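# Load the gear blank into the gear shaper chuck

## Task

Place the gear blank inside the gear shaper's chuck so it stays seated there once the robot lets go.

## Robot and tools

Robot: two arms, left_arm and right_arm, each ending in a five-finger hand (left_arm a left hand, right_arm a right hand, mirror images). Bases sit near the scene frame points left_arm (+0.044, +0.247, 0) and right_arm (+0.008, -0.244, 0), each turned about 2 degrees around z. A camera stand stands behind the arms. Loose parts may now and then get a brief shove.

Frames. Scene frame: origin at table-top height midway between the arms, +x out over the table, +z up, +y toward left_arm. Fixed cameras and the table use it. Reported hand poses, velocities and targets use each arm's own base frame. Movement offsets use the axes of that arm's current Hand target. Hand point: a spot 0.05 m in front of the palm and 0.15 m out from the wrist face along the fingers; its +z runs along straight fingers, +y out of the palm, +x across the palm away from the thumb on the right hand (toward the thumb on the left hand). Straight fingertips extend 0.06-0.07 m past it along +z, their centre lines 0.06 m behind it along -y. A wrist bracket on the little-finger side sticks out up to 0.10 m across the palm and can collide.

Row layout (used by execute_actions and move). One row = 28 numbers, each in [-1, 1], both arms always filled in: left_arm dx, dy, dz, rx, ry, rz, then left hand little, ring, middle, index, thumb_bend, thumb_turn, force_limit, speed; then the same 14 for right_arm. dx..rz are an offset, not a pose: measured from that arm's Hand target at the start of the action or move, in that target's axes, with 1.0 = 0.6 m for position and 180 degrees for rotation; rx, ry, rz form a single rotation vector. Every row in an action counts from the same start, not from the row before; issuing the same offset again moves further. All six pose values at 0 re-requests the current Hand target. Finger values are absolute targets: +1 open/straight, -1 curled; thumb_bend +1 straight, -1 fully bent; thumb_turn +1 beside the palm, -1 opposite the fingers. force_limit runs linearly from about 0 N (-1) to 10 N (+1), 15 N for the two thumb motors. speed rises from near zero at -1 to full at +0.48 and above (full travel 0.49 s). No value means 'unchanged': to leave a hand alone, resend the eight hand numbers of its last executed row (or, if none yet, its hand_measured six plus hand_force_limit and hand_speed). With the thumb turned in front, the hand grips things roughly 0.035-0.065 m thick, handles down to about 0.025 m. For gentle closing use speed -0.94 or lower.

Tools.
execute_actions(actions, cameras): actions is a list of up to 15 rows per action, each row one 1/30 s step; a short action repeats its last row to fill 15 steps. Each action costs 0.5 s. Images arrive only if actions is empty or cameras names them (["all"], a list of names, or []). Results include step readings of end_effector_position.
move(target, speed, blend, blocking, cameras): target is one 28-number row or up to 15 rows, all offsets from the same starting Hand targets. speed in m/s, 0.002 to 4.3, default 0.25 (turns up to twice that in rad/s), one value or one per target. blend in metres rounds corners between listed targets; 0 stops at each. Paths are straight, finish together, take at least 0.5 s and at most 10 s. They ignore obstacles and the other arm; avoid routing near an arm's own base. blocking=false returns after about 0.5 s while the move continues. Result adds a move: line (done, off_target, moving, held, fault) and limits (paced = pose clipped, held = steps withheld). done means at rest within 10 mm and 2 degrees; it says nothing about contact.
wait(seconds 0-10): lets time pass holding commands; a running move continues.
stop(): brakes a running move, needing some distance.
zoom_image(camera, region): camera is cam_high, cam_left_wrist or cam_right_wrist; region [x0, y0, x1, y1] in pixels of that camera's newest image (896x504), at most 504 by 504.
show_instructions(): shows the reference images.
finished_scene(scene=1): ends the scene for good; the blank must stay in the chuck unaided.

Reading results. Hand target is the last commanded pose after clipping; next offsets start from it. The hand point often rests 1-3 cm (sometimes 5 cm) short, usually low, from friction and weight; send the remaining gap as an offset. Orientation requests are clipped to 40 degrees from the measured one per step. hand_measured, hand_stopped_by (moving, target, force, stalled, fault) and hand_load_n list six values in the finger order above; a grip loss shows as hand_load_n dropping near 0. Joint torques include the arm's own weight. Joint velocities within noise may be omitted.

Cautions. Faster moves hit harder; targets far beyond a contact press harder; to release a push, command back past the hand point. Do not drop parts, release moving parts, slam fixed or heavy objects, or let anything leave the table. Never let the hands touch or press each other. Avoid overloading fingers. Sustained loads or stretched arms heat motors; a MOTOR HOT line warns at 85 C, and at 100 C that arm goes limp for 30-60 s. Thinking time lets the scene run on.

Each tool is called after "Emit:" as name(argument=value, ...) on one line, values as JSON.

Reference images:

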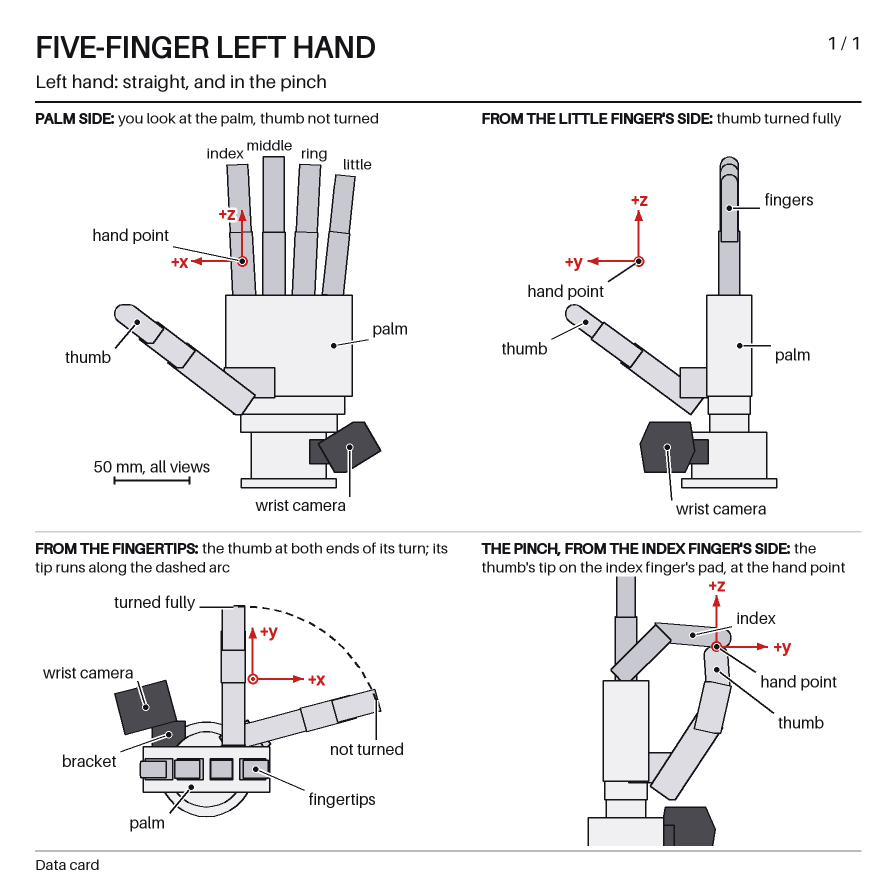

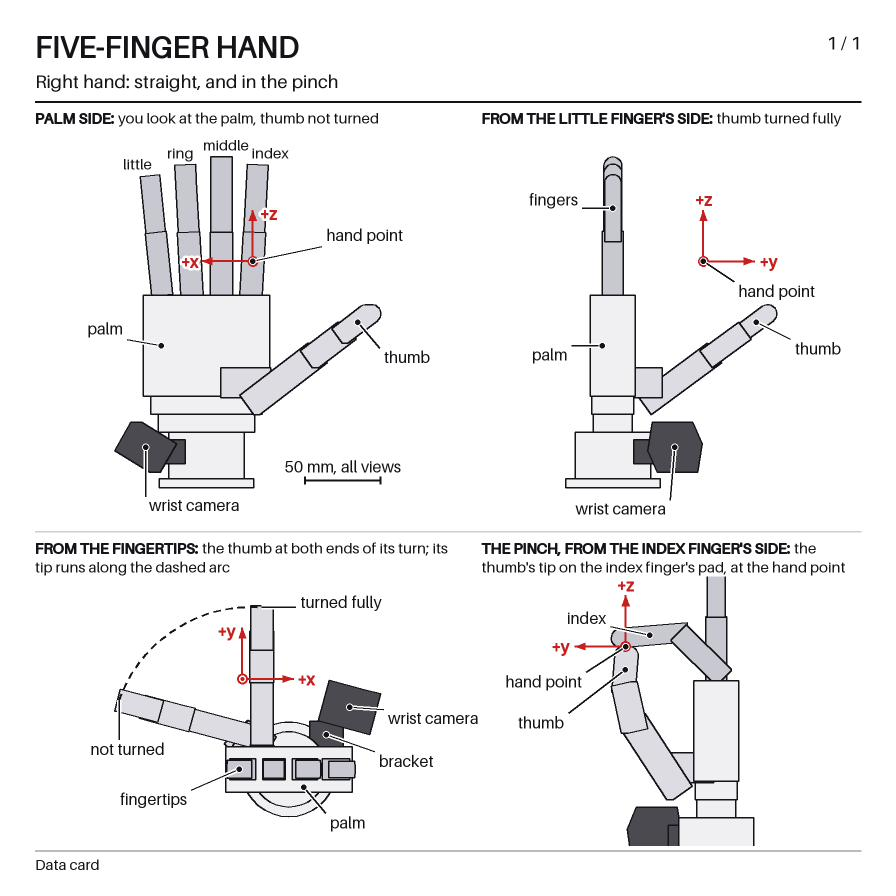

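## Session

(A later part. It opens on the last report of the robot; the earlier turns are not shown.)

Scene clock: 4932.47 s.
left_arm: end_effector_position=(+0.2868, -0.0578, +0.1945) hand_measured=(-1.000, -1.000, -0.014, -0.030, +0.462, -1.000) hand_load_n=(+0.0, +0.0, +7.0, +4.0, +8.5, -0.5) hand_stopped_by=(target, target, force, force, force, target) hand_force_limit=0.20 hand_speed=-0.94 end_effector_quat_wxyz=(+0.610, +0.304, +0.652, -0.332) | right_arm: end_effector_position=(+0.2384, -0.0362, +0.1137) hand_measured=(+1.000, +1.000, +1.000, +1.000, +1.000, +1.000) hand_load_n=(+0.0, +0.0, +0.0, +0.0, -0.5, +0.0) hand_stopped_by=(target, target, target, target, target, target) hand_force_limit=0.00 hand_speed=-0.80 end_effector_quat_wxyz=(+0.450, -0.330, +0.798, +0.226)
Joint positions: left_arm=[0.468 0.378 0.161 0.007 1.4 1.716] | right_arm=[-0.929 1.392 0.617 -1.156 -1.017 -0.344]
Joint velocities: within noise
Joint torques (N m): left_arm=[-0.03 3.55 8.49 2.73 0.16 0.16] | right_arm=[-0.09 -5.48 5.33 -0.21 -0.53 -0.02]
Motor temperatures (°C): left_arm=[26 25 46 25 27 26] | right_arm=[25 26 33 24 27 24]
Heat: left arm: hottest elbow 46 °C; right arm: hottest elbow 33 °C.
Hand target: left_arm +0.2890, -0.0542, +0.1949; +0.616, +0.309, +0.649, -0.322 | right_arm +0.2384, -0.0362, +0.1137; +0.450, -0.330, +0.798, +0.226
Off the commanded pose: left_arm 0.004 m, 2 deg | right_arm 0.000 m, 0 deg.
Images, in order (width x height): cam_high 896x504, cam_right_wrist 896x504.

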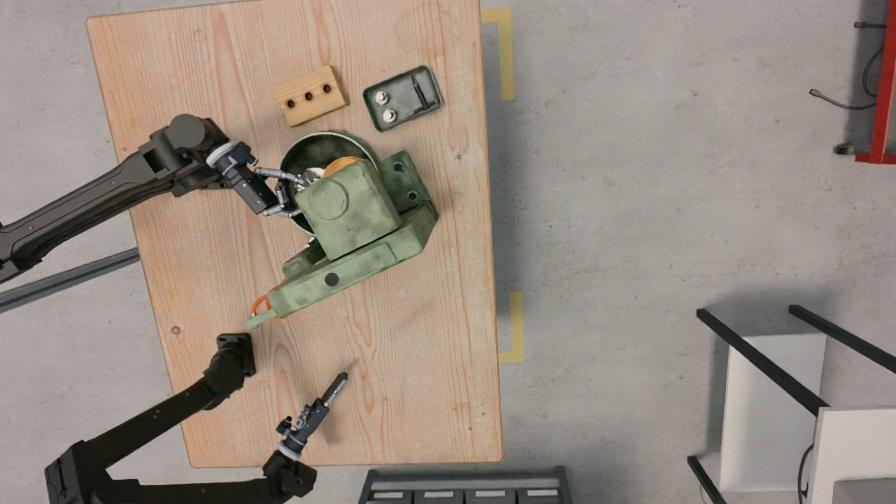

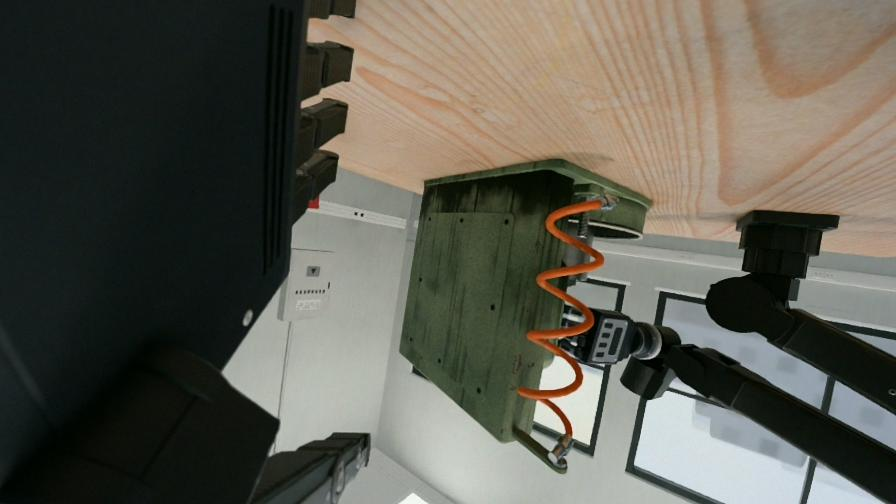

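Emit:
move(target=[-0.002724,0.001566,-0.000087,0,0,0,-1,-1,-0.06,-0.08,0.43,-1,0.2,-0.94,0,0,0,0,0,0,1,1,1,1,1,1,0,-0.8], speed=0.02)

Scene clock: 4971.33 s.
left_arm: end_effector_position=(+0.2869, -0.0577, +0.1944) hand_measured=(-1.000, -1.000, -0.014, -0.030, +0.462, -1.000) hand_load_n=(+0.0, +0.0, +7.0, +4.0, +8.5, -0.5) hand_stopped_by=(target, target, force, force, force, target) hand_force_limit=0.20 hand_speed=-0.94 end_effector_quat_wxyz=(+0.610, +0.305, +0.652, -0.333) | right_arm: end_effector_position=(+0.2384, -0.0362, +0.1137) hand_measured=(+1.000, +1.000, +1.000, +1.000, +1.000, +1.000) hand_load_n=(+0.0, +0.0, +0.0, +0.0, +0.0, +0.0) hand_stopped_by=(target, target, target, target, target, target) hand_force_limit=0.00 hand_speed=-0.80 end_effector_quat_wxyz=(+0.450, -0.330, +0.798, +0.226)
Joint positions: left_arm=[0.469 0.381 0.161 0.009 1.402 1.717] | right_arm=[-0.929 1.392 0.617 -1.156 -1.017 -0.344]
Joint torques (N m): left_arm=[0.15 3.6 8.85 2.61 0.14 0.14] | right_arm=[-0.15 -5.48 5.31 -0.2 -0.53 -0.02]
Heat: left arm: hottest elbow 46 °C; right arm: hottest elbow 33 °C.
Hand target: left_arm +0.2898, -0.0535, +0.1965; +0.616, +0.309, +0.649, -0.322 | right_arm +0.2384, -0.0362, +0.1137; +0.450, -0.330, +0.798, +0.226
Off the commanded pose: left_arm 0.006 m, 2 deg | right_arm 0.000 m, 0 deg.
move: done

Emit:
move(target=[[-0.009185,-0.00001,0.00036,0,0,0,-1,-1,-0.06,-0.08,0.43,-1,0.2,-0.94,0,0,0,0,0,0,1,1,1,1,1,1,0,-0.8],[0.002463,0.000425,0.00075,0,0,0,-1,-1,-0.06,-0.08,0.43,-1,0.2,-0.94,0,0,0,0,0,0,1,1,1,1,1,1,0,-0.8]], speed=0.02)

Scene clock: 4977.57 s.
left_arm: end_effector_position=(+0.2876, -0.0573, +0.1945) hand_measured=(-1.000, -1.000, -0.014, -0.030, +0.462, -1.000) hand_load_n=(+0.0, +0.0, +7.5, +4.5, +8.5, -1.0) hand_stopped_by=(target, target, force, force, force, target) hand_force_limit=0.20 hand_speed=-0.94 end_effector_quat_wxyz=(+0.610, +0.305, +0.651, -0.332) | right_arm: end_effector_position=(+0.2384, -0.0362, +0.1137) hand_measured=(+1.000, +1.000, +1.000, +1.000, +1.000, +1.000) hand_load_n=(+0.0, +0.0, +0.0, +0.0, +0.0, +0.0) hand_stopped_by=(target, target, target, target, target, target) hand_force_limit=0.00 hand_speed=-0.80 end_effector_quat_wxyz=(+0.450, -0.330, +0.798, +0.226)
Joint positions: left_arm=[0.469 0.386 0.161 0.016 1.402 1.717] | right_arm=[-0.929 1.392 0.617 -1.156 -1.017 -0.344]
Joint torques (N m): left_arm=[-0.32 3.31 8.49 2.84 0.05 0.16] | right_arm=[-0.09 -5.54 5.31 -0.23 -0.53 -0.02]
Heat: left arm: hottest elbow 46 °C; right arm: hottest elbow 33 °C.
Hand target: left_arm +0.2903, -0.0537, +0.1951; +0.616, +0.309, +0.649, -0.322 | right_arm +0.2384, -0.0362, +0.1137; +0.450, -0.330, +0.798, +0.226
Off the commanded pose: left_arm 0.005 m, 1 deg | right_arm 0.000 m, 0 deg.
move: done

Emit:
execute_actions(actions=[], cameras=["cam_left_wrist"])

Emit:
zoom_image(camera="cam_left_wrist", region=[340, 165, 460, 285])

Emit:
zoom_image(camera="cam_left_wrist", region=[300, 240, 560, 504])

Scene clock: 4991.83 s.
left_arm: end_effector_position=(+0.2876, -0.0573, +0.1945) hand_measured=(-1.000, -1.000, -0.014, -0.030, +0.462, -1.000) hand_load_n=(+0.0, +0.0, +7.5, +4.0, +8.5, -0.5) hand_stopped_by=(target, target, force, force, force, target) hand_force_limit=0.20 hand_speed=-0.94 end_effector_quat_wxyz=(+0.610, +0.305, +0.651, -0.332) | right_arm: end_effector_position=(+0.2384, -0.0362, +0.1137) hand_measured=(+1.000, +1.000, +1.000, +1.000, +1.000, +1.000) hand_load_n=(+0.0, +0.0, +0.0, +0.0, +0.0, +0.0) hand_stopped_by=(target, target, target, target, target, target) hand_force_limit=0.00 hand_speed=-0.80 end_effector_quat_wxyz=(+0.450, -0.330, +0.798, +0.226)
Joint positions: left_arm=[0.469 0.386 0.161 0.016 1.402 1.717] | right_arm=[-0.929 1.392 0.617 -1.156 -1.017 -0.344]
Joint velocities: within noise
Joint torques (N m): left_arm=[0.03 3.43 8.64 2.84 0.06 0.13] | right_arm=[-0.09 -5.48 5.3 -0.21 -0.53 -0.02]
Motor temperatures (°C): left_arm=[26 25 46 26 27 26] | right_arm=[25 26 33 24 27 24]
Heat: left arm: hottest elbow 46 °C; right arm: hottest elbow 33 °C.
Hand target: left_arm +0.2903, -0.0537, +0.1951; +0.616, +0.309, +0.649, -0.322 | right_arm +0.2384, -0.0362, +0.1137; +0.450, -0.330, +0.798, +0.226
Off the commanded pose: left_arm 0.005 m, 1 deg | right_arm 0.000 m, 0 deg.
Images, in order (width x height): cam_left_wrist 896x504.

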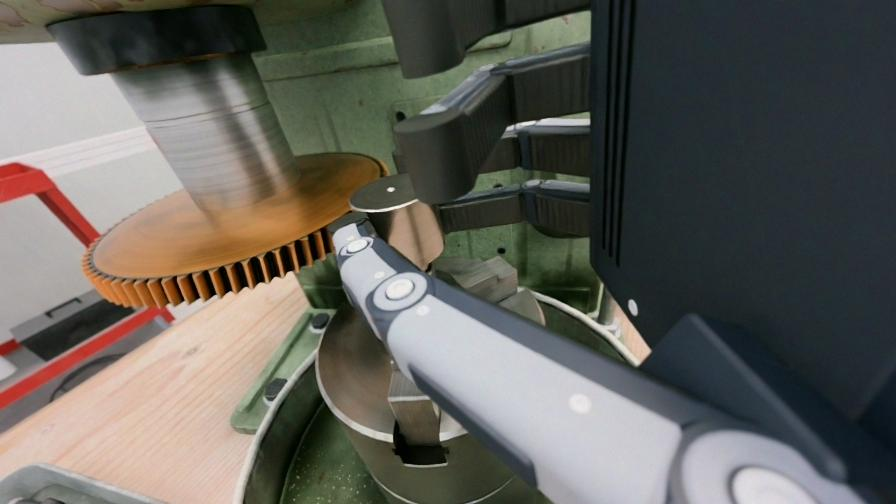

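Scaled by 4.200 from the camera's 896x504 image, which has a finer 1280x720 frame.

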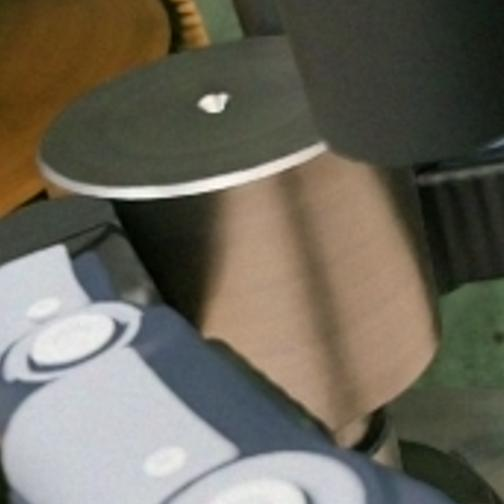

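Scaled by 1.909 from the camera's 896x504 image, which has a finer 1280x720 frame.

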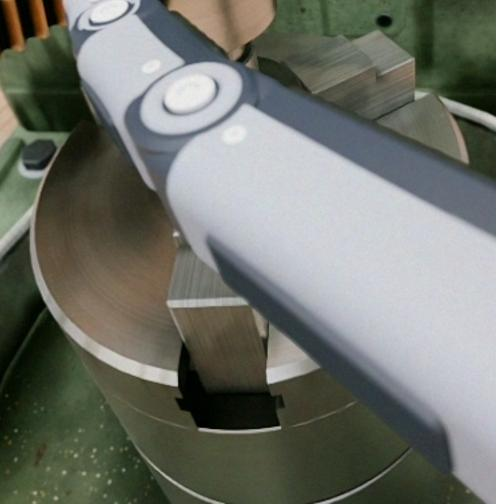

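Emit:
execute_actions(actions=[[[-0.003162,0.000383,-0.000772,0,0,0,-1,-1,-0.06,-0.08,0.43,-1,0.2,-0.94,0,0,0,0,0,0,1,1,1,1,1,1,0,-0.8]],[[0.000007,0.001003,-0.001331,0,0,0,-1,-1,-0.06,-0.08,0.43,-1,0.2,-0.94,0,0,0,0,0,0,1,1,1,1,1,1,0,-0.8]],[[0.000007,0.001003,-0.001331,0,0,0,-1,-1,-0.06,-0.08,0.43,-1,0.2,-0.94,0,0,0,0,0,0,1,1,1,1,1,1,0,-0.8]],[[0.000007,0.001003,-0.001331,0,0,0,-1,-1,-0.06,-0.08,0.43,-1,0.2,-0.94,0,0,0,0,0,0,1,1,1,1,1,1,0,-0.8]],[[0.000007,0.001003,-0.001331,0,0,0,-1,-1,-0.06,-0.08,0.43,-1,0.2,-0.94,0,0,0,0,0,0,1,1,1,1,1,1,0,-0.8]],[[0.000007,0.001003,-0.001331,0,0,0,-1,-1,-0.06,-0.08,0.43,-1,0.2,-0.94,0,0,0,0,0,0,1,1,1,1,1,1,0,-0.8]]])

Scene clock: 5013.70 s.
left_arm: end_effector_position=(+0.2862, -0.0562, +0.1938) hand_measured=(-1.000, -1.000, -0.014, -0.030, +0.462, -1.000) hand_load_n=(+0.0, +0.0, +6.5, +7.0, +8.5, +2.5) hand_stopped_by=(target, target, force, force, force, target) hand_force_limit=0.20 hand_speed=-0.94 end_effector_quat_wxyz=(+0.611, +0.314, +0.645, -0.333) | right_arm: end_effector_position=(+0.2384, -0.0362, +0.1137) hand_measured=(+1.000, +1.000, +1.000, +1.000, +1.000, +1.000) hand_load_n=(+0.0, +0.0, +0.0, +0.0, +0.0, +0.0) hand_stopped_by=(target, target, target, target, target, target) hand_force_limit=0.00 hand_speed=-0.80 end_effector_quat_wxyz=(+0.450, -0.330, +0.798, +0.226)
Joint positions: left_arm=[0.491 0.402 0.161 0.011 1.439 1.752] | right_arm=[-0.929 1.392 0.617 -1.156 -1.017 -0.344]
Joint torques (N m): left_arm=[1.38 3.37 9.47 1.52 -0.09 0.17] | right_arm=[-0.09 -5.54 5.33 -0.21 -0.53 -0.02]
Heat: left arm: hottest elbow 46 °C; right arm: hottest elbow 33 °C.
Hand target: left_arm +0.2902, -0.0483, +0.1969; +0.616, +0.309, +0.649, -0.322 | right_arm +0.2384, -0.0362, +0.1137; +0.450, -0.330, +0.798, +0.226
Off the commanded pose: left_arm 0.009 m, 2 deg | right_arm 0.000 m, 0 deg.
Step readings (end_effector_position of left_arm | right_arm):
0: (+0.2876, -0.0573, +0.1945) | (+0.2384, -0.0362, +0.1137)
1: (+0.2876, -0.0573, +0.1945) | (+0.2384, -0.0362, +0.1137)
2: (+0.2876, -0.0573, +0.1945) | (+0.2384, -0.0362, +0.1137)
4: (+0.2876, -0.0573, +0.1945) | (+0.2384, -0.0362, +0.1137)
8: (+0.2875, -0.0574, +0.1945) | (+0.2384, -0.0362, +0.1137)
15: (+0.2875, -0.0575, +0.1945) | (+0.2384, -0.0362, +0.1137)
16: (+0.2874, -0.0575, +0.1945) | (+0.2384, -0.0362, +0.1137)
17: (+0.2873, -0.0576, +0.1946) | (+0.2384, -0.0362, +0.1137)
19: (+0.2872, -0.0574, +0.1945) | (+0.2384, -0.0362, +0.1137)
23: (+0.2872, -0.0571, +0.1943) | (+0.2384, -0.0362, +0.1137)
30: (+0.2872, -0.0571, +0.1944) | (+0.2384, -0.0362, +0.1137)
31: (+0.2872, -0.0571, +0.1944) | (+0.2384, -0.0362, +0.1137)
32: (+0.2871, -0.0571, +0.1944) | (+0.2384, -0.0362, +0.1137)
34: (+0.2871, -0.0569, +0.1943) | (+0.2384, -0.0362, +0.1137)
38: (+0.2870, -0.0569, +0.1943) | (+0.2384, -0.0362, +0.1137)
45: (+0.2870, -0.0569, +0.1943) | (+0.2384, -0.0362, +0.1137)
46: (+0.2870, -0.0569, +0.1942) | (+0.2384, -0.0362, +0.1137)
47: (+0.2870, -0.0569, +0.1943) | (+0.2384, -0.0362, +0.1137)
49: (+0.2869, -0.0567, +0.1942) | (+0.2384, -0.0362, +0.1137)
53: (+0.2868, -0.0565, +0.1942) | (+0.2384, -0.0362, +0.1137)
60: (+0.2868, -0.0565, +0.1941) | (+0.2384, -0.0362, +0.1137)
61: (+0.2868, -0.0566, +0.1942) | (+0.2384, -0.0362, +0.1137)
62: (+0.2868, -0.0565, +0.1942) | (+0.2384, -0.0362, +0.1137)
64: (+0.2866, -0.0564, +0.1941) | (+0.2384, -0.0362, +0.1137)
68: (+0.2866, -0.0563, +0.1941) | (+0.2384, -0.0362, +0.1137)
75: (+0.2866, -0.0563, +0.1941) | (+0.2384, -0.0362, +0.1137)
76: (+0.2866, -0.0563, +0.1942) | (+0.2384, -0.0362, +0.1137)
77: (+0.2865, -0.0563, +0.1941) | (+0.2384, -0.0362, +0.1137)
79: (+0.2865, -0.0561, +0.1941) | (+0.2384, -0.0362, +0.1137)
83: (+0.2863, -0.0561, +0.1939) | (+0.2384, -0.0362, +0.1137)
90: (+0.2862, -0.0561, +0.1938) | (+0.2384, -0.0362, +0.1137)

Emit:
execute_actions(actions=[], cameras=["cam_left_wrist"])

Emit:
zoom_image(camera="cam_left_wrist", region=[340, 165, 460, 285])

Emit:
zoom_image(camera="cam_left_wrist", region=[420, 258, 464, 294])

Scene clock: 5033.57 s.
left_arm: end_effector_position=(+0.2862, -0.0562, +0.1938) hand_measured=(-1.000, -1.000, -0.014, -0.030, +0.462, -1.000) hand_load_n=(+0.0, +0.0, +7.0, +6.5, +8.5, +2.5) hand_stopped_by=(target, target, force, force, force, target) hand_force_limit=0.20 hand_speed=-0.94 end_effector_quat_wxyz=(+0.612, +0.314, +0.645, -0.333) | right_arm: end_effector_position=(+0.2384, -0.0362, +0.1137) hand_measured=(+1.000, +1.000, +1.000, +1.000, +1.000, +1.000) hand_load_n=(+0.0, +0.0, +0.0, +0.0, +0.0, +0.0) hand_stopped_by=(target, target, target, target, target, target) hand_force_limit=0.00 hand_speed=-0.80 end_effector_quat_wxyz=(+0.450, -0.330, +0.798, +0.226)
Joint positions: left_arm=[0.491 0.402 0.161 0.011 1.439 1.753] | right_arm=[-0.929 1.392 0.617 -1.156 -1.017 -0.344]
Joint velocities: within noise
Joint torques (N m): left_arm=[0.91 3.31 9.46 1.42 -0.09 0.14] | right_arm=[-0.09 -5.48 5.31 -0.21 -0.53 -0.02]
Motor temperatures (°C): left_arm=[26 25 47 25 27 26] | right_arm=[25 26 33 24 27 24]
Heat: left arm: hottest elbow 47 °C; right arm: hottest elbow 33 °C.
Hand target: left_arm +0.2902, -0.0483, +0.1970; +0.616, +0.309, +0.649, -0.322 | right_arm +0.2384, -0.0362, +0.1137; +0.450, -0.330, +0.798, +0.226
Off the commanded pose: left_arm 0.009 m, 2 deg | right_arm 0.000 m, 0 deg.
Images, in order (width x height): cam_left_wrist 896x504.

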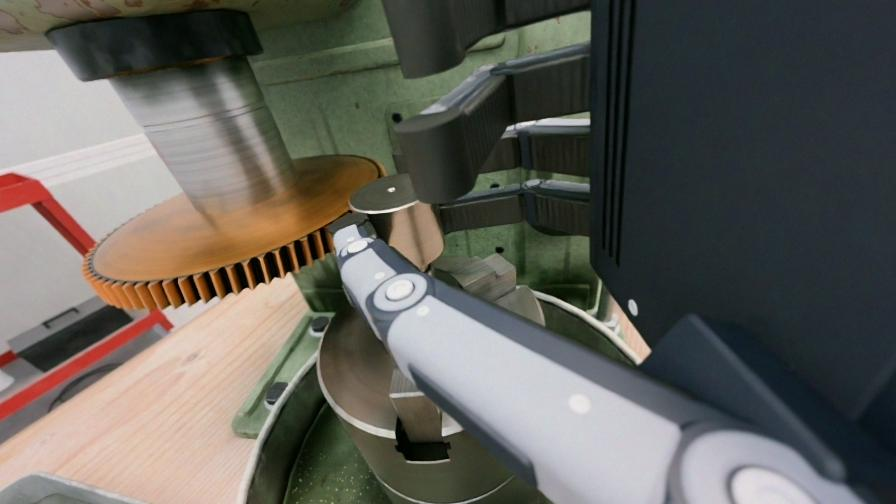

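Scaled by 4.200 from the camera's 896x504 image, which has a finer 1280x720 frame.

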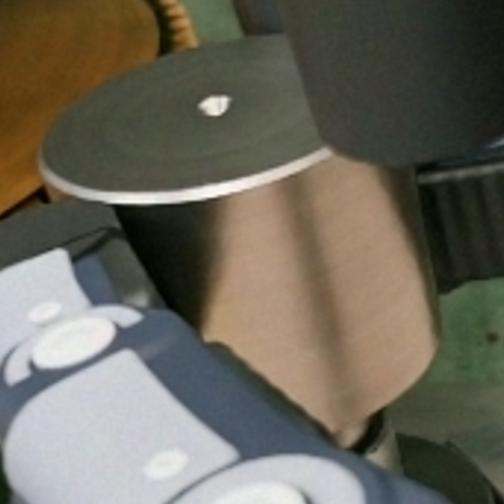

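Scaled by 11.455 from the camera's 896x504 image, which has a finer 1280x720 frame.

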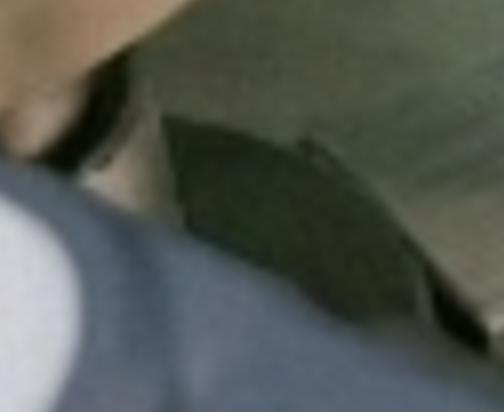

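Emit:
move(target=[[-0.010882,-0.005916,0.002789,0,0,0,-1,-1,-0.06,-0.08,0.43,-1,0.2,-0.94,0,0,0,0,0,0,1,1,1,1,1,1,0,-0.8],[0.002929,-0.005399,0.003252,0,0,0,-1,-1,-0.06,-0.08,0.43,-1,0.2,-0.94,0,0,0,0,0,0,1,1,1,1,1,1,0,-0.8]], speed=0.02)

Scene clock: 5070.00 s.
left_arm: end_effector_position=(+0.2856, -0.0558, +0.1940) hand_measured=(-1.000, -1.000, -0.014, -0.030, +0.462, -1.000) hand_load_n=(+0.0, +0.0, +6.5, +8.0, +8.0, +3.0) hand_stopped_by=(target, target, force, force, force, target) hand_force_limit=0.20 hand_speed=-0.94 end_effector_quat_wxyz=(+0.612, +0.311, +0.648, -0.331) | right_arm: end_effector_position=(+0.2384, -0.0362, +0.1137) hand_measured=(+1.000, +1.000, +1.000, +1.000, +1.000, +1.000) hand_load_n=(+0.0, +0.0, +0.0, +0.0, +0.0, +0.0) hand_stopped_by=(target, target, target, target, target, target) hand_force_limit=0.00 hand_speed=-0.80 end_effector_quat_wxyz=(+0.450, -0.330, +0.798, +0.226)
Joint positions: left_arm=[0.49 0.388 0.161 -0.003 1.431 1.75] | right_arm=[-0.929 1.392 0.617 -1.156 -1.017 -0.344]
Joint torques (N m): left_arm=[-0.62 2.96 9.03 2.25 -0.33 -0.03] | right_arm=[-0.15 -5.54 5.31 -0.21 -0.53 -0.02]
Heat: left arm: hottest elbow 47 °C; right arm: hottest elbow 33 °C.
Hand target: left_arm +0.2888, -0.0517, +0.1952; +0.616, +0.309, +0.649, -0.322 | right_arm +0.2384, -0.0362, +0.1137; +0.450, -0.330, +0.798, +0.226
Off the commanded pose: left_arm 0.005 m, 1 deg | right_arm 0.000 m, 0 deg.
move: done

Emit:
execute_actions(actions=[], cameras=["cam_left_wrist"])

Emit:
zoom_image(camera="cam_left_wrist", region=[340, 165, 460, 285])

Emit:
zoom_image(camera="cam_left_wrist", region=[420, 258, 464, 294])

Scene clock: 5072.80 s.
left_arm: end_effector_position=(+0.2856, -0.0558, +0.1940) hand_measured=(-1.000, -1.000, -0.014, -0.030, +0.462, -1.000) hand_load_n=(+0.0, +0.0, +6.5, +8.0, +8.0, +3.0) hand_stopped_by=(target, target, force, force, force, target) hand_force_limit=0.20 hand_speed=-0.94 end_effector_quat_wxyz=(+0.612, +0.311, +0.648, -0.331) | right_arm: end_effector_position=(+0.2384, -0.0362, +0.1137) hand_measured=(+1.000, +1.000, +1.000, +1.000, +1.000, +1.000) hand_load_n=(+0.0, +0.0, +0.0, +0.0, +0.0, +0.0) hand_stopped_by=(target, target, target, target, target, target) hand_force_limit=0.00 hand_speed=-0.80 end_effector_quat_wxyz=(+0.450, -0.330, +0.798, +0.226)
Joint positions: left_arm=[0.49 0.388 0.161 -0.003 1.431 1.75] | right_arm=[-0.929 1.392 0.617 -1.156 -1.017 -0.344]
Joint velocities: within noise
Joint torques (N m): left_arm=[-0.38 3.25 8.76 2.41 -0.34 -0.02] | right_arm=[-0.09 -5.48 5.31 -0.21 -0.53 -0.02]
Motor temperatures (°C): left_arm=[26 25 47 25 27 26] | right_arm=[25 26 33 24 27 24]
Heat: left arm: hottest elbow 47 °C; right arm: hottest elbow 33 °C.
Hand target: left_arm +0.2888, -0.0517, +0.1952; +0.616, +0.309, +0.649, -0.322 | right_arm +0.2384, -0.0362, +0.1137; +0.450, -0.330, +0.798, +0.226
Off the commanded pose: left_arm 0.005 m, 1 deg | right_arm 0.000 m, 0 deg.
Images, in order (width x height): cam_left_wrist 896x504.

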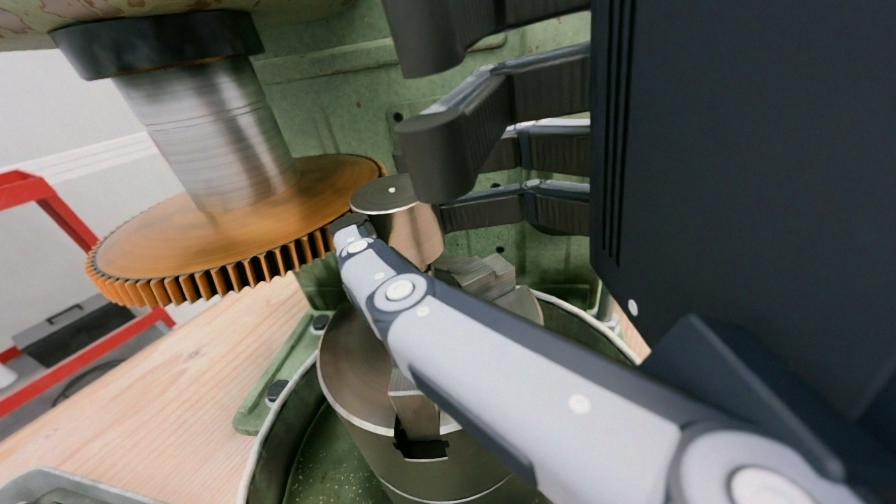

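Scaled by 4.200 from the camera's 896x504 image, which has a finer 1280x720 frame.

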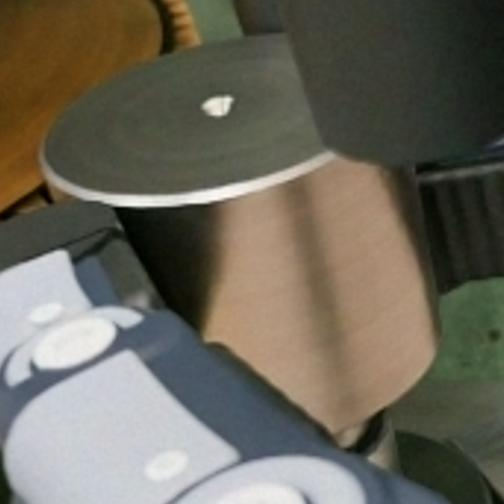

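Scaled by 11.455 from the camera's 896x504 image, which has a finer 1280x720 frame.

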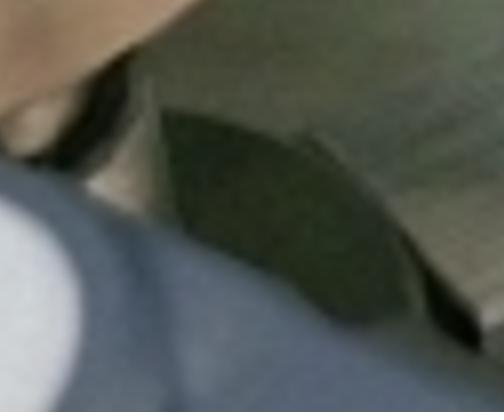

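Emit:
zoom_image(camera="cam_left_wrist", region=[430, 262, 466, 292])

Scaled by 14.000 from the camera's 896x504 image, which has a finer 1280x720 frame.

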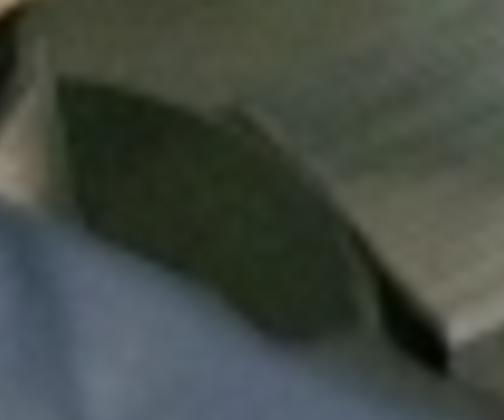

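Emit:
zoom_image(camera="cam_left_wrist", region=[300, 280, 440, 470])

Emit:
zoom_image(camera="cam_left_wrist", region=[440, 240, 600, 480])

Scaled by 2.653 from the camera's 896x504 image, which has a finer 1280x720 frame.

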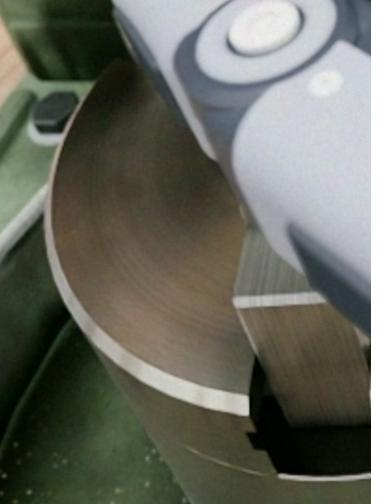

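Scaled by 2.100 from the camera's 896x504 image, which has a finer 1280x720 frame.

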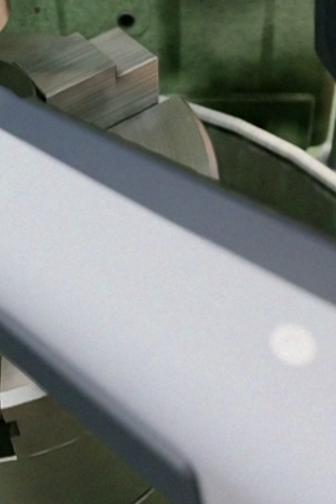

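Emit:
zoom_image(camera="cam_left_wrist", region=[310, 380, 420, 504])

Emit:
zoom_image(camera="cam_left_wrist", region=[100, 60, 220, 200])

Emit:
zoom_image(camera="cam_left_wrist", region=[220, 30, 340, 170])

Scaled by 4.065 from the camera's 896x504 image, which has a finer 1280x720 frame.

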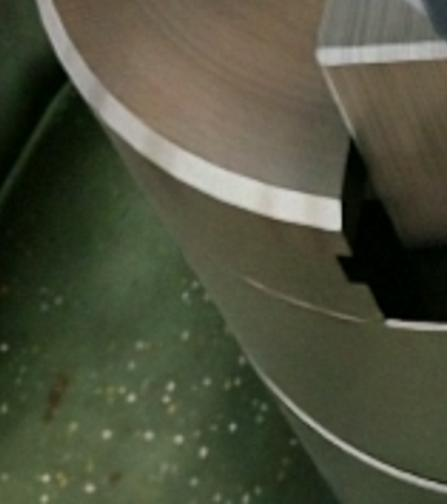

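Scaled by 3.600 from the camera's 896x504 image, which has a finer 1280x720 frame.

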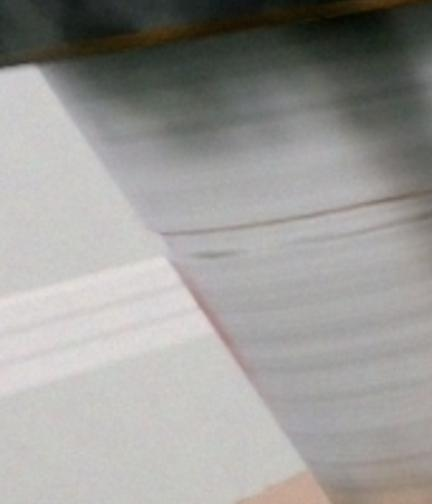

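Scaled by 3.600 from the camera's 896x504 image, which has a finer 1280x720 frame.

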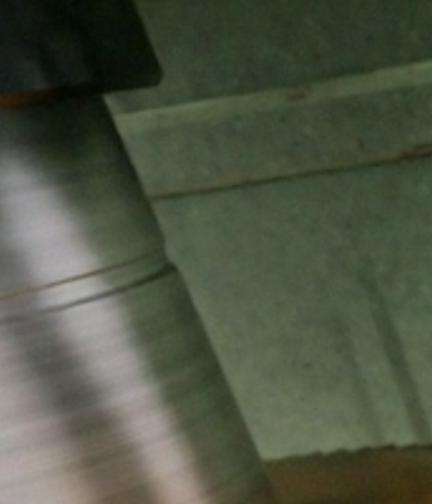

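Emit:
zoom_image(camera="cam_left_wrist", region=[420, 200, 460, 290])

Scaled by 5.600 from the camera's 896x504 image, which has a finer 1280x720 frame.

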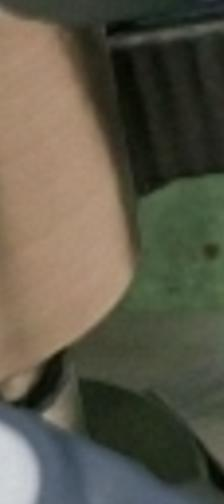

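Emit:
move(target=[[-0.0416,-0.00156,-0.00139,0,0,-0.0108,-1,-1,-0.06,-0.08,0.43,-1,0.2,-0.94,0,0,0,0,0,0,1,1,1,1,1,1,0,-0.8],[-0.03405,-0.07134,0.00035,0,0,-0.0108,-1,-1,-0.06,-0.08,0.43,-1,0.2,-0.94,0,0,0,0,0,0,1,1,1,1,1,1,0,-0.8]], speed=0.05, cameras=["cam_left_wrist"])

Emit:
zoom_image(camera="cam_left_wrist", region=[230, 250, 390, 370])

Emit:
zoom_image(camera="cam_left_wrist", region=[160, 250, 420, 500])

Scene clock: 5194.03 s.
left_arm: end_effector_position=(+0.2572, -0.0761, +0.2084) hand_measured=(-1.000, -1.000, -0.014, -0.030, +0.462, -1.000) hand_load_n=(+0.0, +0.0, +4.5, +5.5, +8.0, +0.0) hand_stopped_by=(target, target, force, force, force, target) hand_force_limit=0.20 hand_speed=-0.94 end_effector_quat_wxyz=(+0.605, +0.288, +0.661, -0.338) | right_arm: end_effector_position=(+0.2384, -0.0362, +0.1137) hand_measured=(+1.000, +1.000, +1.000, +1.000, +1.000, +1.000) hand_load_n=(+0.0, +0.0, +0.0, +0.0, +0.0, +0.0) hand_stopped_by=(target, target, target, target, target, target) hand_force_limit=0.00 hand_speed=-0.80 end_effector_quat_wxyz=(+0.450, -0.330, +0.798, +0.226)
Joint positions: left_arm=[0.427 0.092 0.176 -0.256 1.344 1.639] | right_arm=[-0.929 1.392 0.617 -1.156 -1.017 -0.344]
Joint torques (N m): left_arm=[-1.08 3.72 9.81 1.91 0.22 0.03] | right_arm=[-0.15 -5.48 5.33 -0.2 -0.53 -0.02]
Heat: left arm: hottest elbow 46 °C; right arm: hottest elbow 33 °C.
Hand target: left_arm +0.2558, -0.0777, +0.2172; +0.611, +0.298, +0.654, -0.332 | right_arm +0.2384, -0.0362, +0.1137; +0.450, -0.330, +0.798, +0.226
Off the commanded pose: left_arm 0.009 m, 2 deg | right_arm 0.000 m, 0 deg.
move: done
Images, in order (width x height): cam_left_wrist 896x504.

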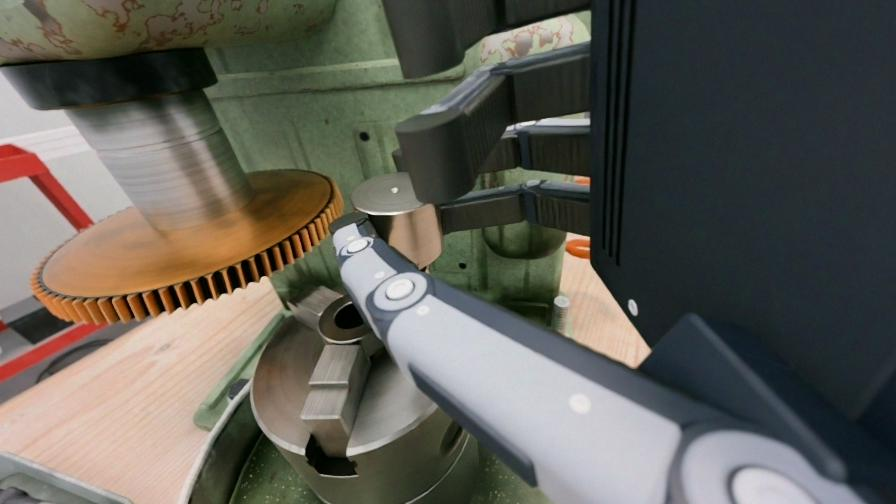

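Scaled by 3.150 from the camera's 896x504 image, which has a finer 1280x720 frame.

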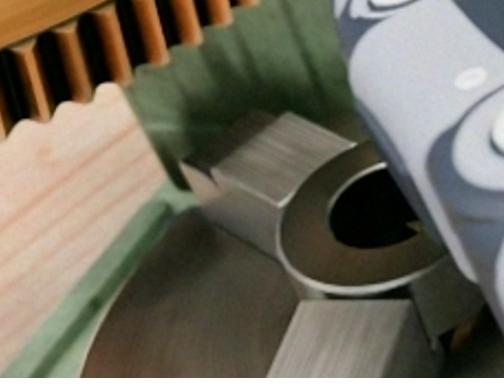

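Scaled by 1.938 from the camera's 896x504 image, which has a finer 1280x720 frame.

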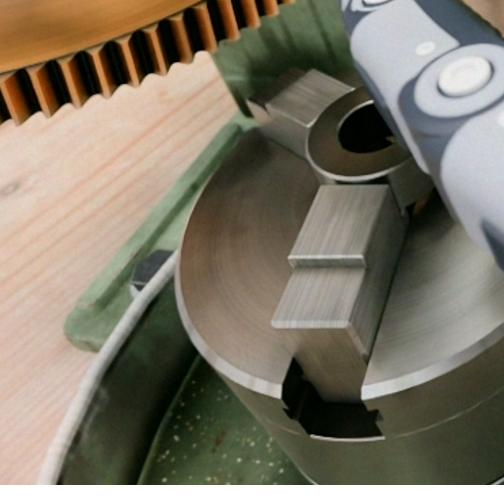

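Emit:
zoom_image(camera="cam_left_wrist", region=[310, 285, 380, 355])

Emit:
zoom_image(camera="cam_left_wrist", region=[240, 300, 330, 400])

Emit:
zoom_image(camera="cam_left_wrist", region=[240, 390, 360, 504])

Emit:
zoom_image(camera="cam_left_wrist", region=[370, 390, 490, 504])

Scaled by 7.200 from the camera's 896x504 image, which has a finer 1280x720 frame.

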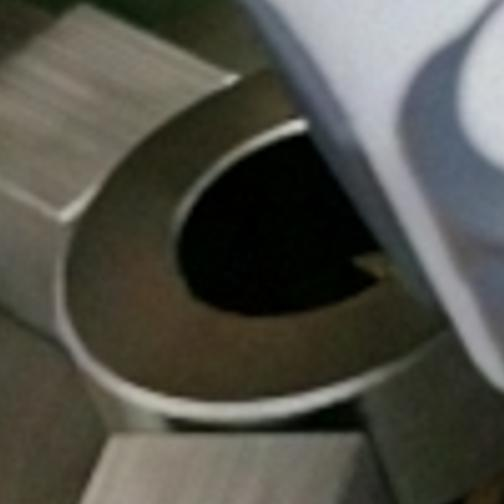

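Scaled by 5.040 from the camera's 896x504 image, which has a finer 1280x720 frame.

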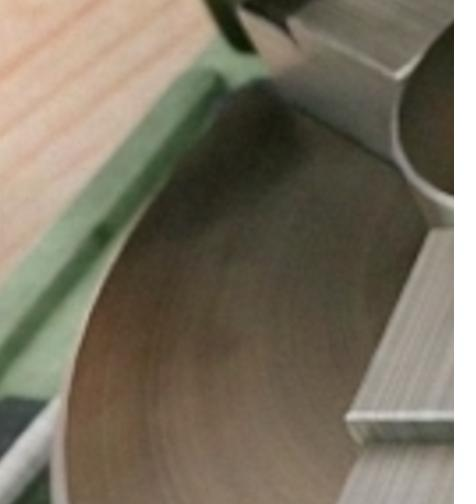

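Scaled by 4.200 from the camera's 896x504 image, which has a finer 1280x720 frame.

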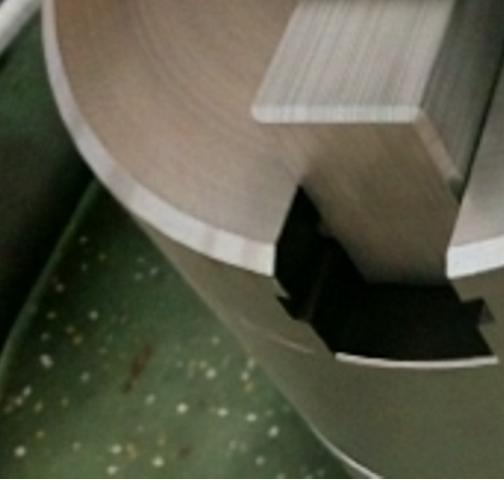

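Scaled by 4.200 from the camera's 896x504 image, which has a finer 1280x720 frame.

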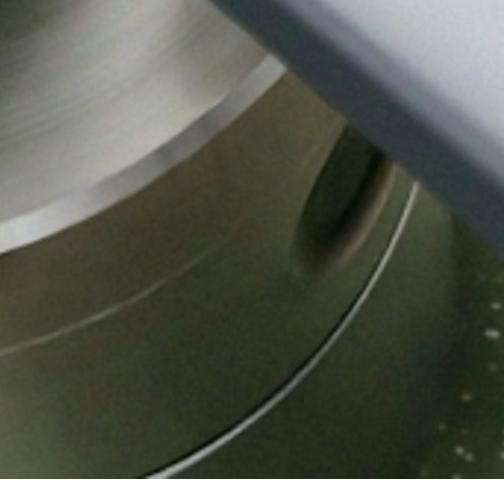

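Emit:
zoom_image(camera="cam_left_wrist", region=[50, 90, 170, 240])

Emit:
zoom_image(camera="cam_left_wrist", region=[170, 70, 290, 220])

Emit:
zoom_image(camera="cam_left_wrist", region=[340, 160, 480, 310])

Emit:
zoom_image(camera="cam_left_wrist", region=[430, 400, 530, 504])

Scaled by 3.360 from the camera's 896x504 image, which has a finer 1280x720 frame.

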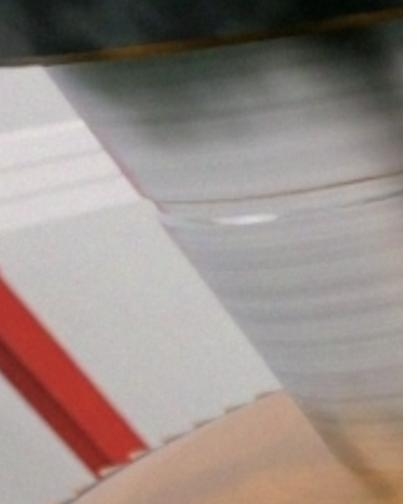

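Scaled by 3.360 from the camera's 896x504 image, which has a finer 1280x720 frame.

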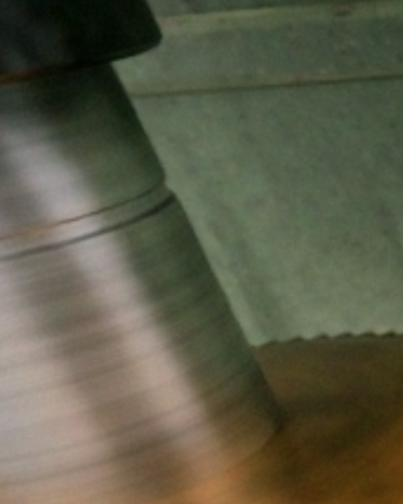

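Scaled by 3.360 from the camera's 896x504 image, which has a finer 1280x720 frame.

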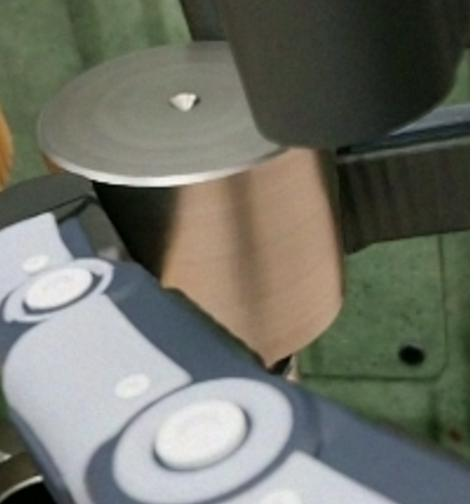

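Scaled by 4.846 from the camera's 896x504 image, which has a finer 1280x720 frame.

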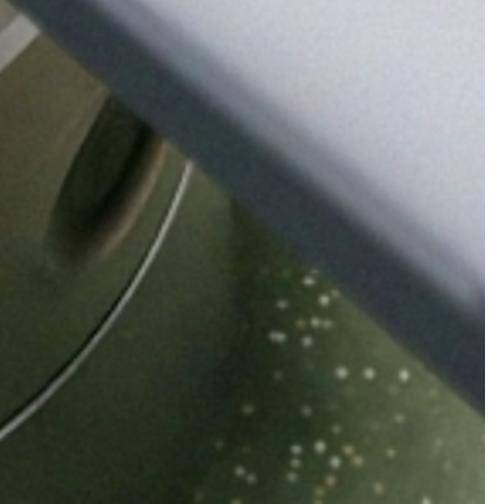

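Emit:
zoom_image(camera="cam_left_wrist", region=[400, 190, 460, 290])

Emit:
zoom_image(camera="cam_left_wrist", region=[340, 160, 430, 230])

Scaled by 5.040 from the camera's 896x504 image, which has a finer 1280x720 frame.

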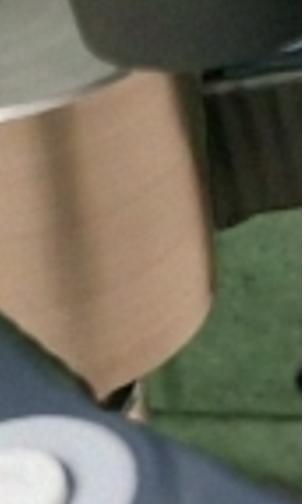

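Scaled by 5.600 from the camera's 896x504 image, which has a finer 1280x720 frame.

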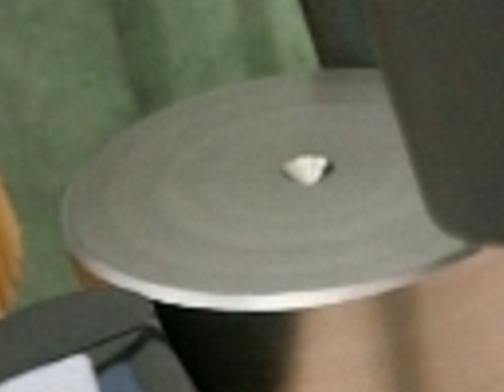

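Emit:
move(target=[[-0.003701,0.066542,0.002277,0,0,-0.0175,-1,-1,-0.06,-0.08,0.43,-1,0.2,-0.94,0,0,0,0,0,0,1,1,1,1,1,1,0,-0.8],[0.009606,0.067488,0.002757,0,0,-0.0175,-1,-1,-0.06,-0.08,0.43,-1,0.2,-0.94,0,0,0,0,0,0,1,1,1,1,1,1,0,-0.8]], speed=0.05, cameras=["cam_left_wrist"])

Emit:
zoom_image(camera="cam_left_wrist", region=[400, 190, 500, 300])

Emit:
zoom_image(camera="cam_left_wrist", region=[340, 160, 430, 230])

Scene clock: 5359.13 s.
left_arm: end_effector_position=(+0.2850, -0.0554, +0.1973) hand_measured=(-1.000, -1.000, -0.014, -0.030, +0.462, -1.000) hand_load_n=(+0.0, +0.0, +4.5, +5.5, +8.0, +0.0) hand_stopped_by=(target, target, force, force, force, target) hand_force_limit=0.20 hand_speed=-0.94 end_effector_quat_wxyz=(+0.594, +0.270, +0.669, -0.356) | right_arm: end_effector_position=(+0.2384, -0.0362, +0.1137) hand_measured=(+1.000, +1.000, +1.000, +1.000, +1.000, +1.000) hand_load_n=(+0.0, +0.0, +0.0, +0.0, +0.0, +0.0) hand_stopped_by=(target, target, target, target, target, target) hand_force_limit=0.00 hand_speed=-0.80 end_effector_quat_wxyz=(+0.450, -0.330, +0.798, +0.226)
Joint positions: left_arm=[0.483 0.371 0.19 -0.059 1.401 1.651] | right_arm=[-0.929 1.392 0.617 -1.156 -1.017 -0.344]
Joint torques (N m): left_arm=[-0.85 3.14 10.03 2.82 0.3 -0.07] | right_arm=[-0.09 -5.54 5.31 -0.21 -0.53 -0.02]
Heat: left arm: hottest elbow 45 °C; right arm: hottest elbow 33 °C.
Hand target: left_arm +0.2885, -0.0548, +0.2085; +0.601, +0.279, +0.663, -0.349 | right_arm +0.2384, -0.0362, +0.1137; +0.450, -0.330, +0.798, +0.226
Off the commanded pose: left_arm 0.012 m, 2 deg | right_arm 0.000 m, 0 deg.
move: off_target (left_arm)
Images, in order (width x height): cam_left_wrist 896x504.

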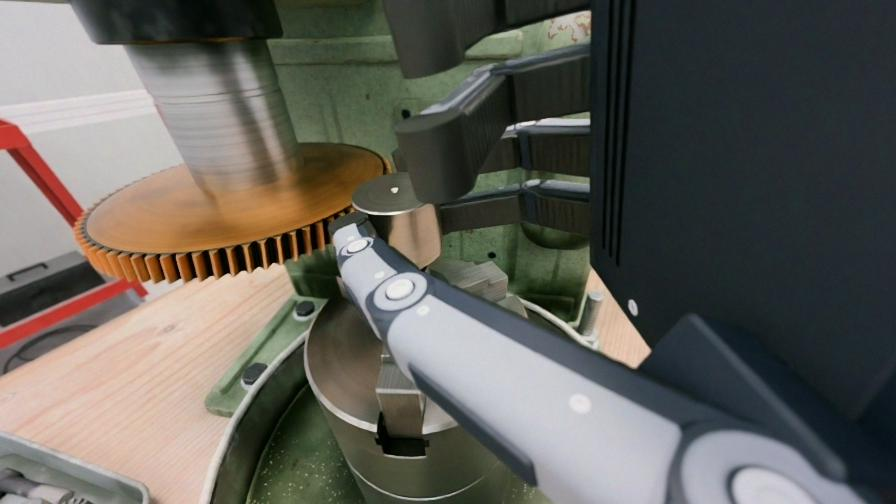

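Scaled by 4.582 from the camera's 896x504 image, which has a finer 1280x720 frame.

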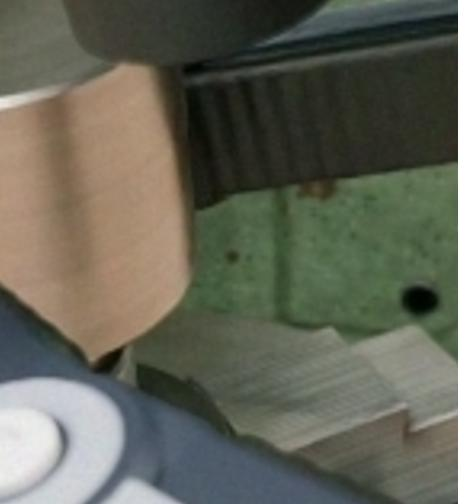

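Scaled by 5.600 from the camera's 896x504 image, which has a finer 1280x720 frame.

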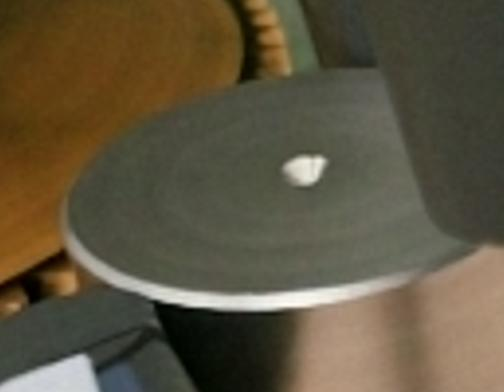

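Emit:
move(target=[0.005028,-0.000571,0.002603,0,0,0,-1,-1,-0.06,-0.08,0.43,-1,0.2,-0.94,0,0,0,0,0,0,1,1,1,1,1,1,0,-0.8], speed=0.02)

Scene clock: 5382.57 s.
left_arm: end_effector_position=(+0.2870, -0.0549, +0.1996) hand_measured=(-1.000, -1.000, -0.014, -0.030, +0.462, -1.000) hand_load_n=(+0.0, +0.0, +4.5, +5.5, +8.0, +0.0) hand_stopped_by=(target, target, force, force, force, target) hand_force_limit=0.20 hand_speed=-0.94 end_effector_quat_wxyz=(+0.597, +0.271, +0.668, -0.352) | right_arm: end_effector_position=(+0.2384, -0.0362, +0.1137) hand_measured=(+1.000, +1.000, +1.000, +1.000, +1.000, +1.000) hand_load_n=(+0.0, +0.0, +0.0, +0.0, +0.0, +0.0) hand_stopped_by=(target, target, target, target, target, target) hand_force_limit=0.00 hand_speed=-0.80 end_effector_quat_wxyz=(+0.450, -0.330, +0.798, +0.226)
Joint positions: left_arm=[0.476 0.373 0.19 -0.035 1.39 1.638] | right_arm=[-0.929 1.392 0.617 -1.156 -1.017 -0.344]
Joint torques (N m): left_arm=[-1.61 2.55 9.25 2.99 0.24 -0.09] | right_arm=[-0.15 -5.48 5.31 -0.21 -0.53 -0.02]
Heat: left arm: hottest elbow 48 °C; right arm: hottest elbow 33 °C.
Hand target: left_arm +0.2888, -0.0564, +0.2055; +0.601, +0.279, +0.662, -0.349 | right_arm +0.2384, -0.0362, +0.1137; +0.450, -0.330, +0.798, +0.226
Off the commanded pose: left_arm 0.006 m, 1 deg | right_arm 0.000 m, 0 deg.
move: done


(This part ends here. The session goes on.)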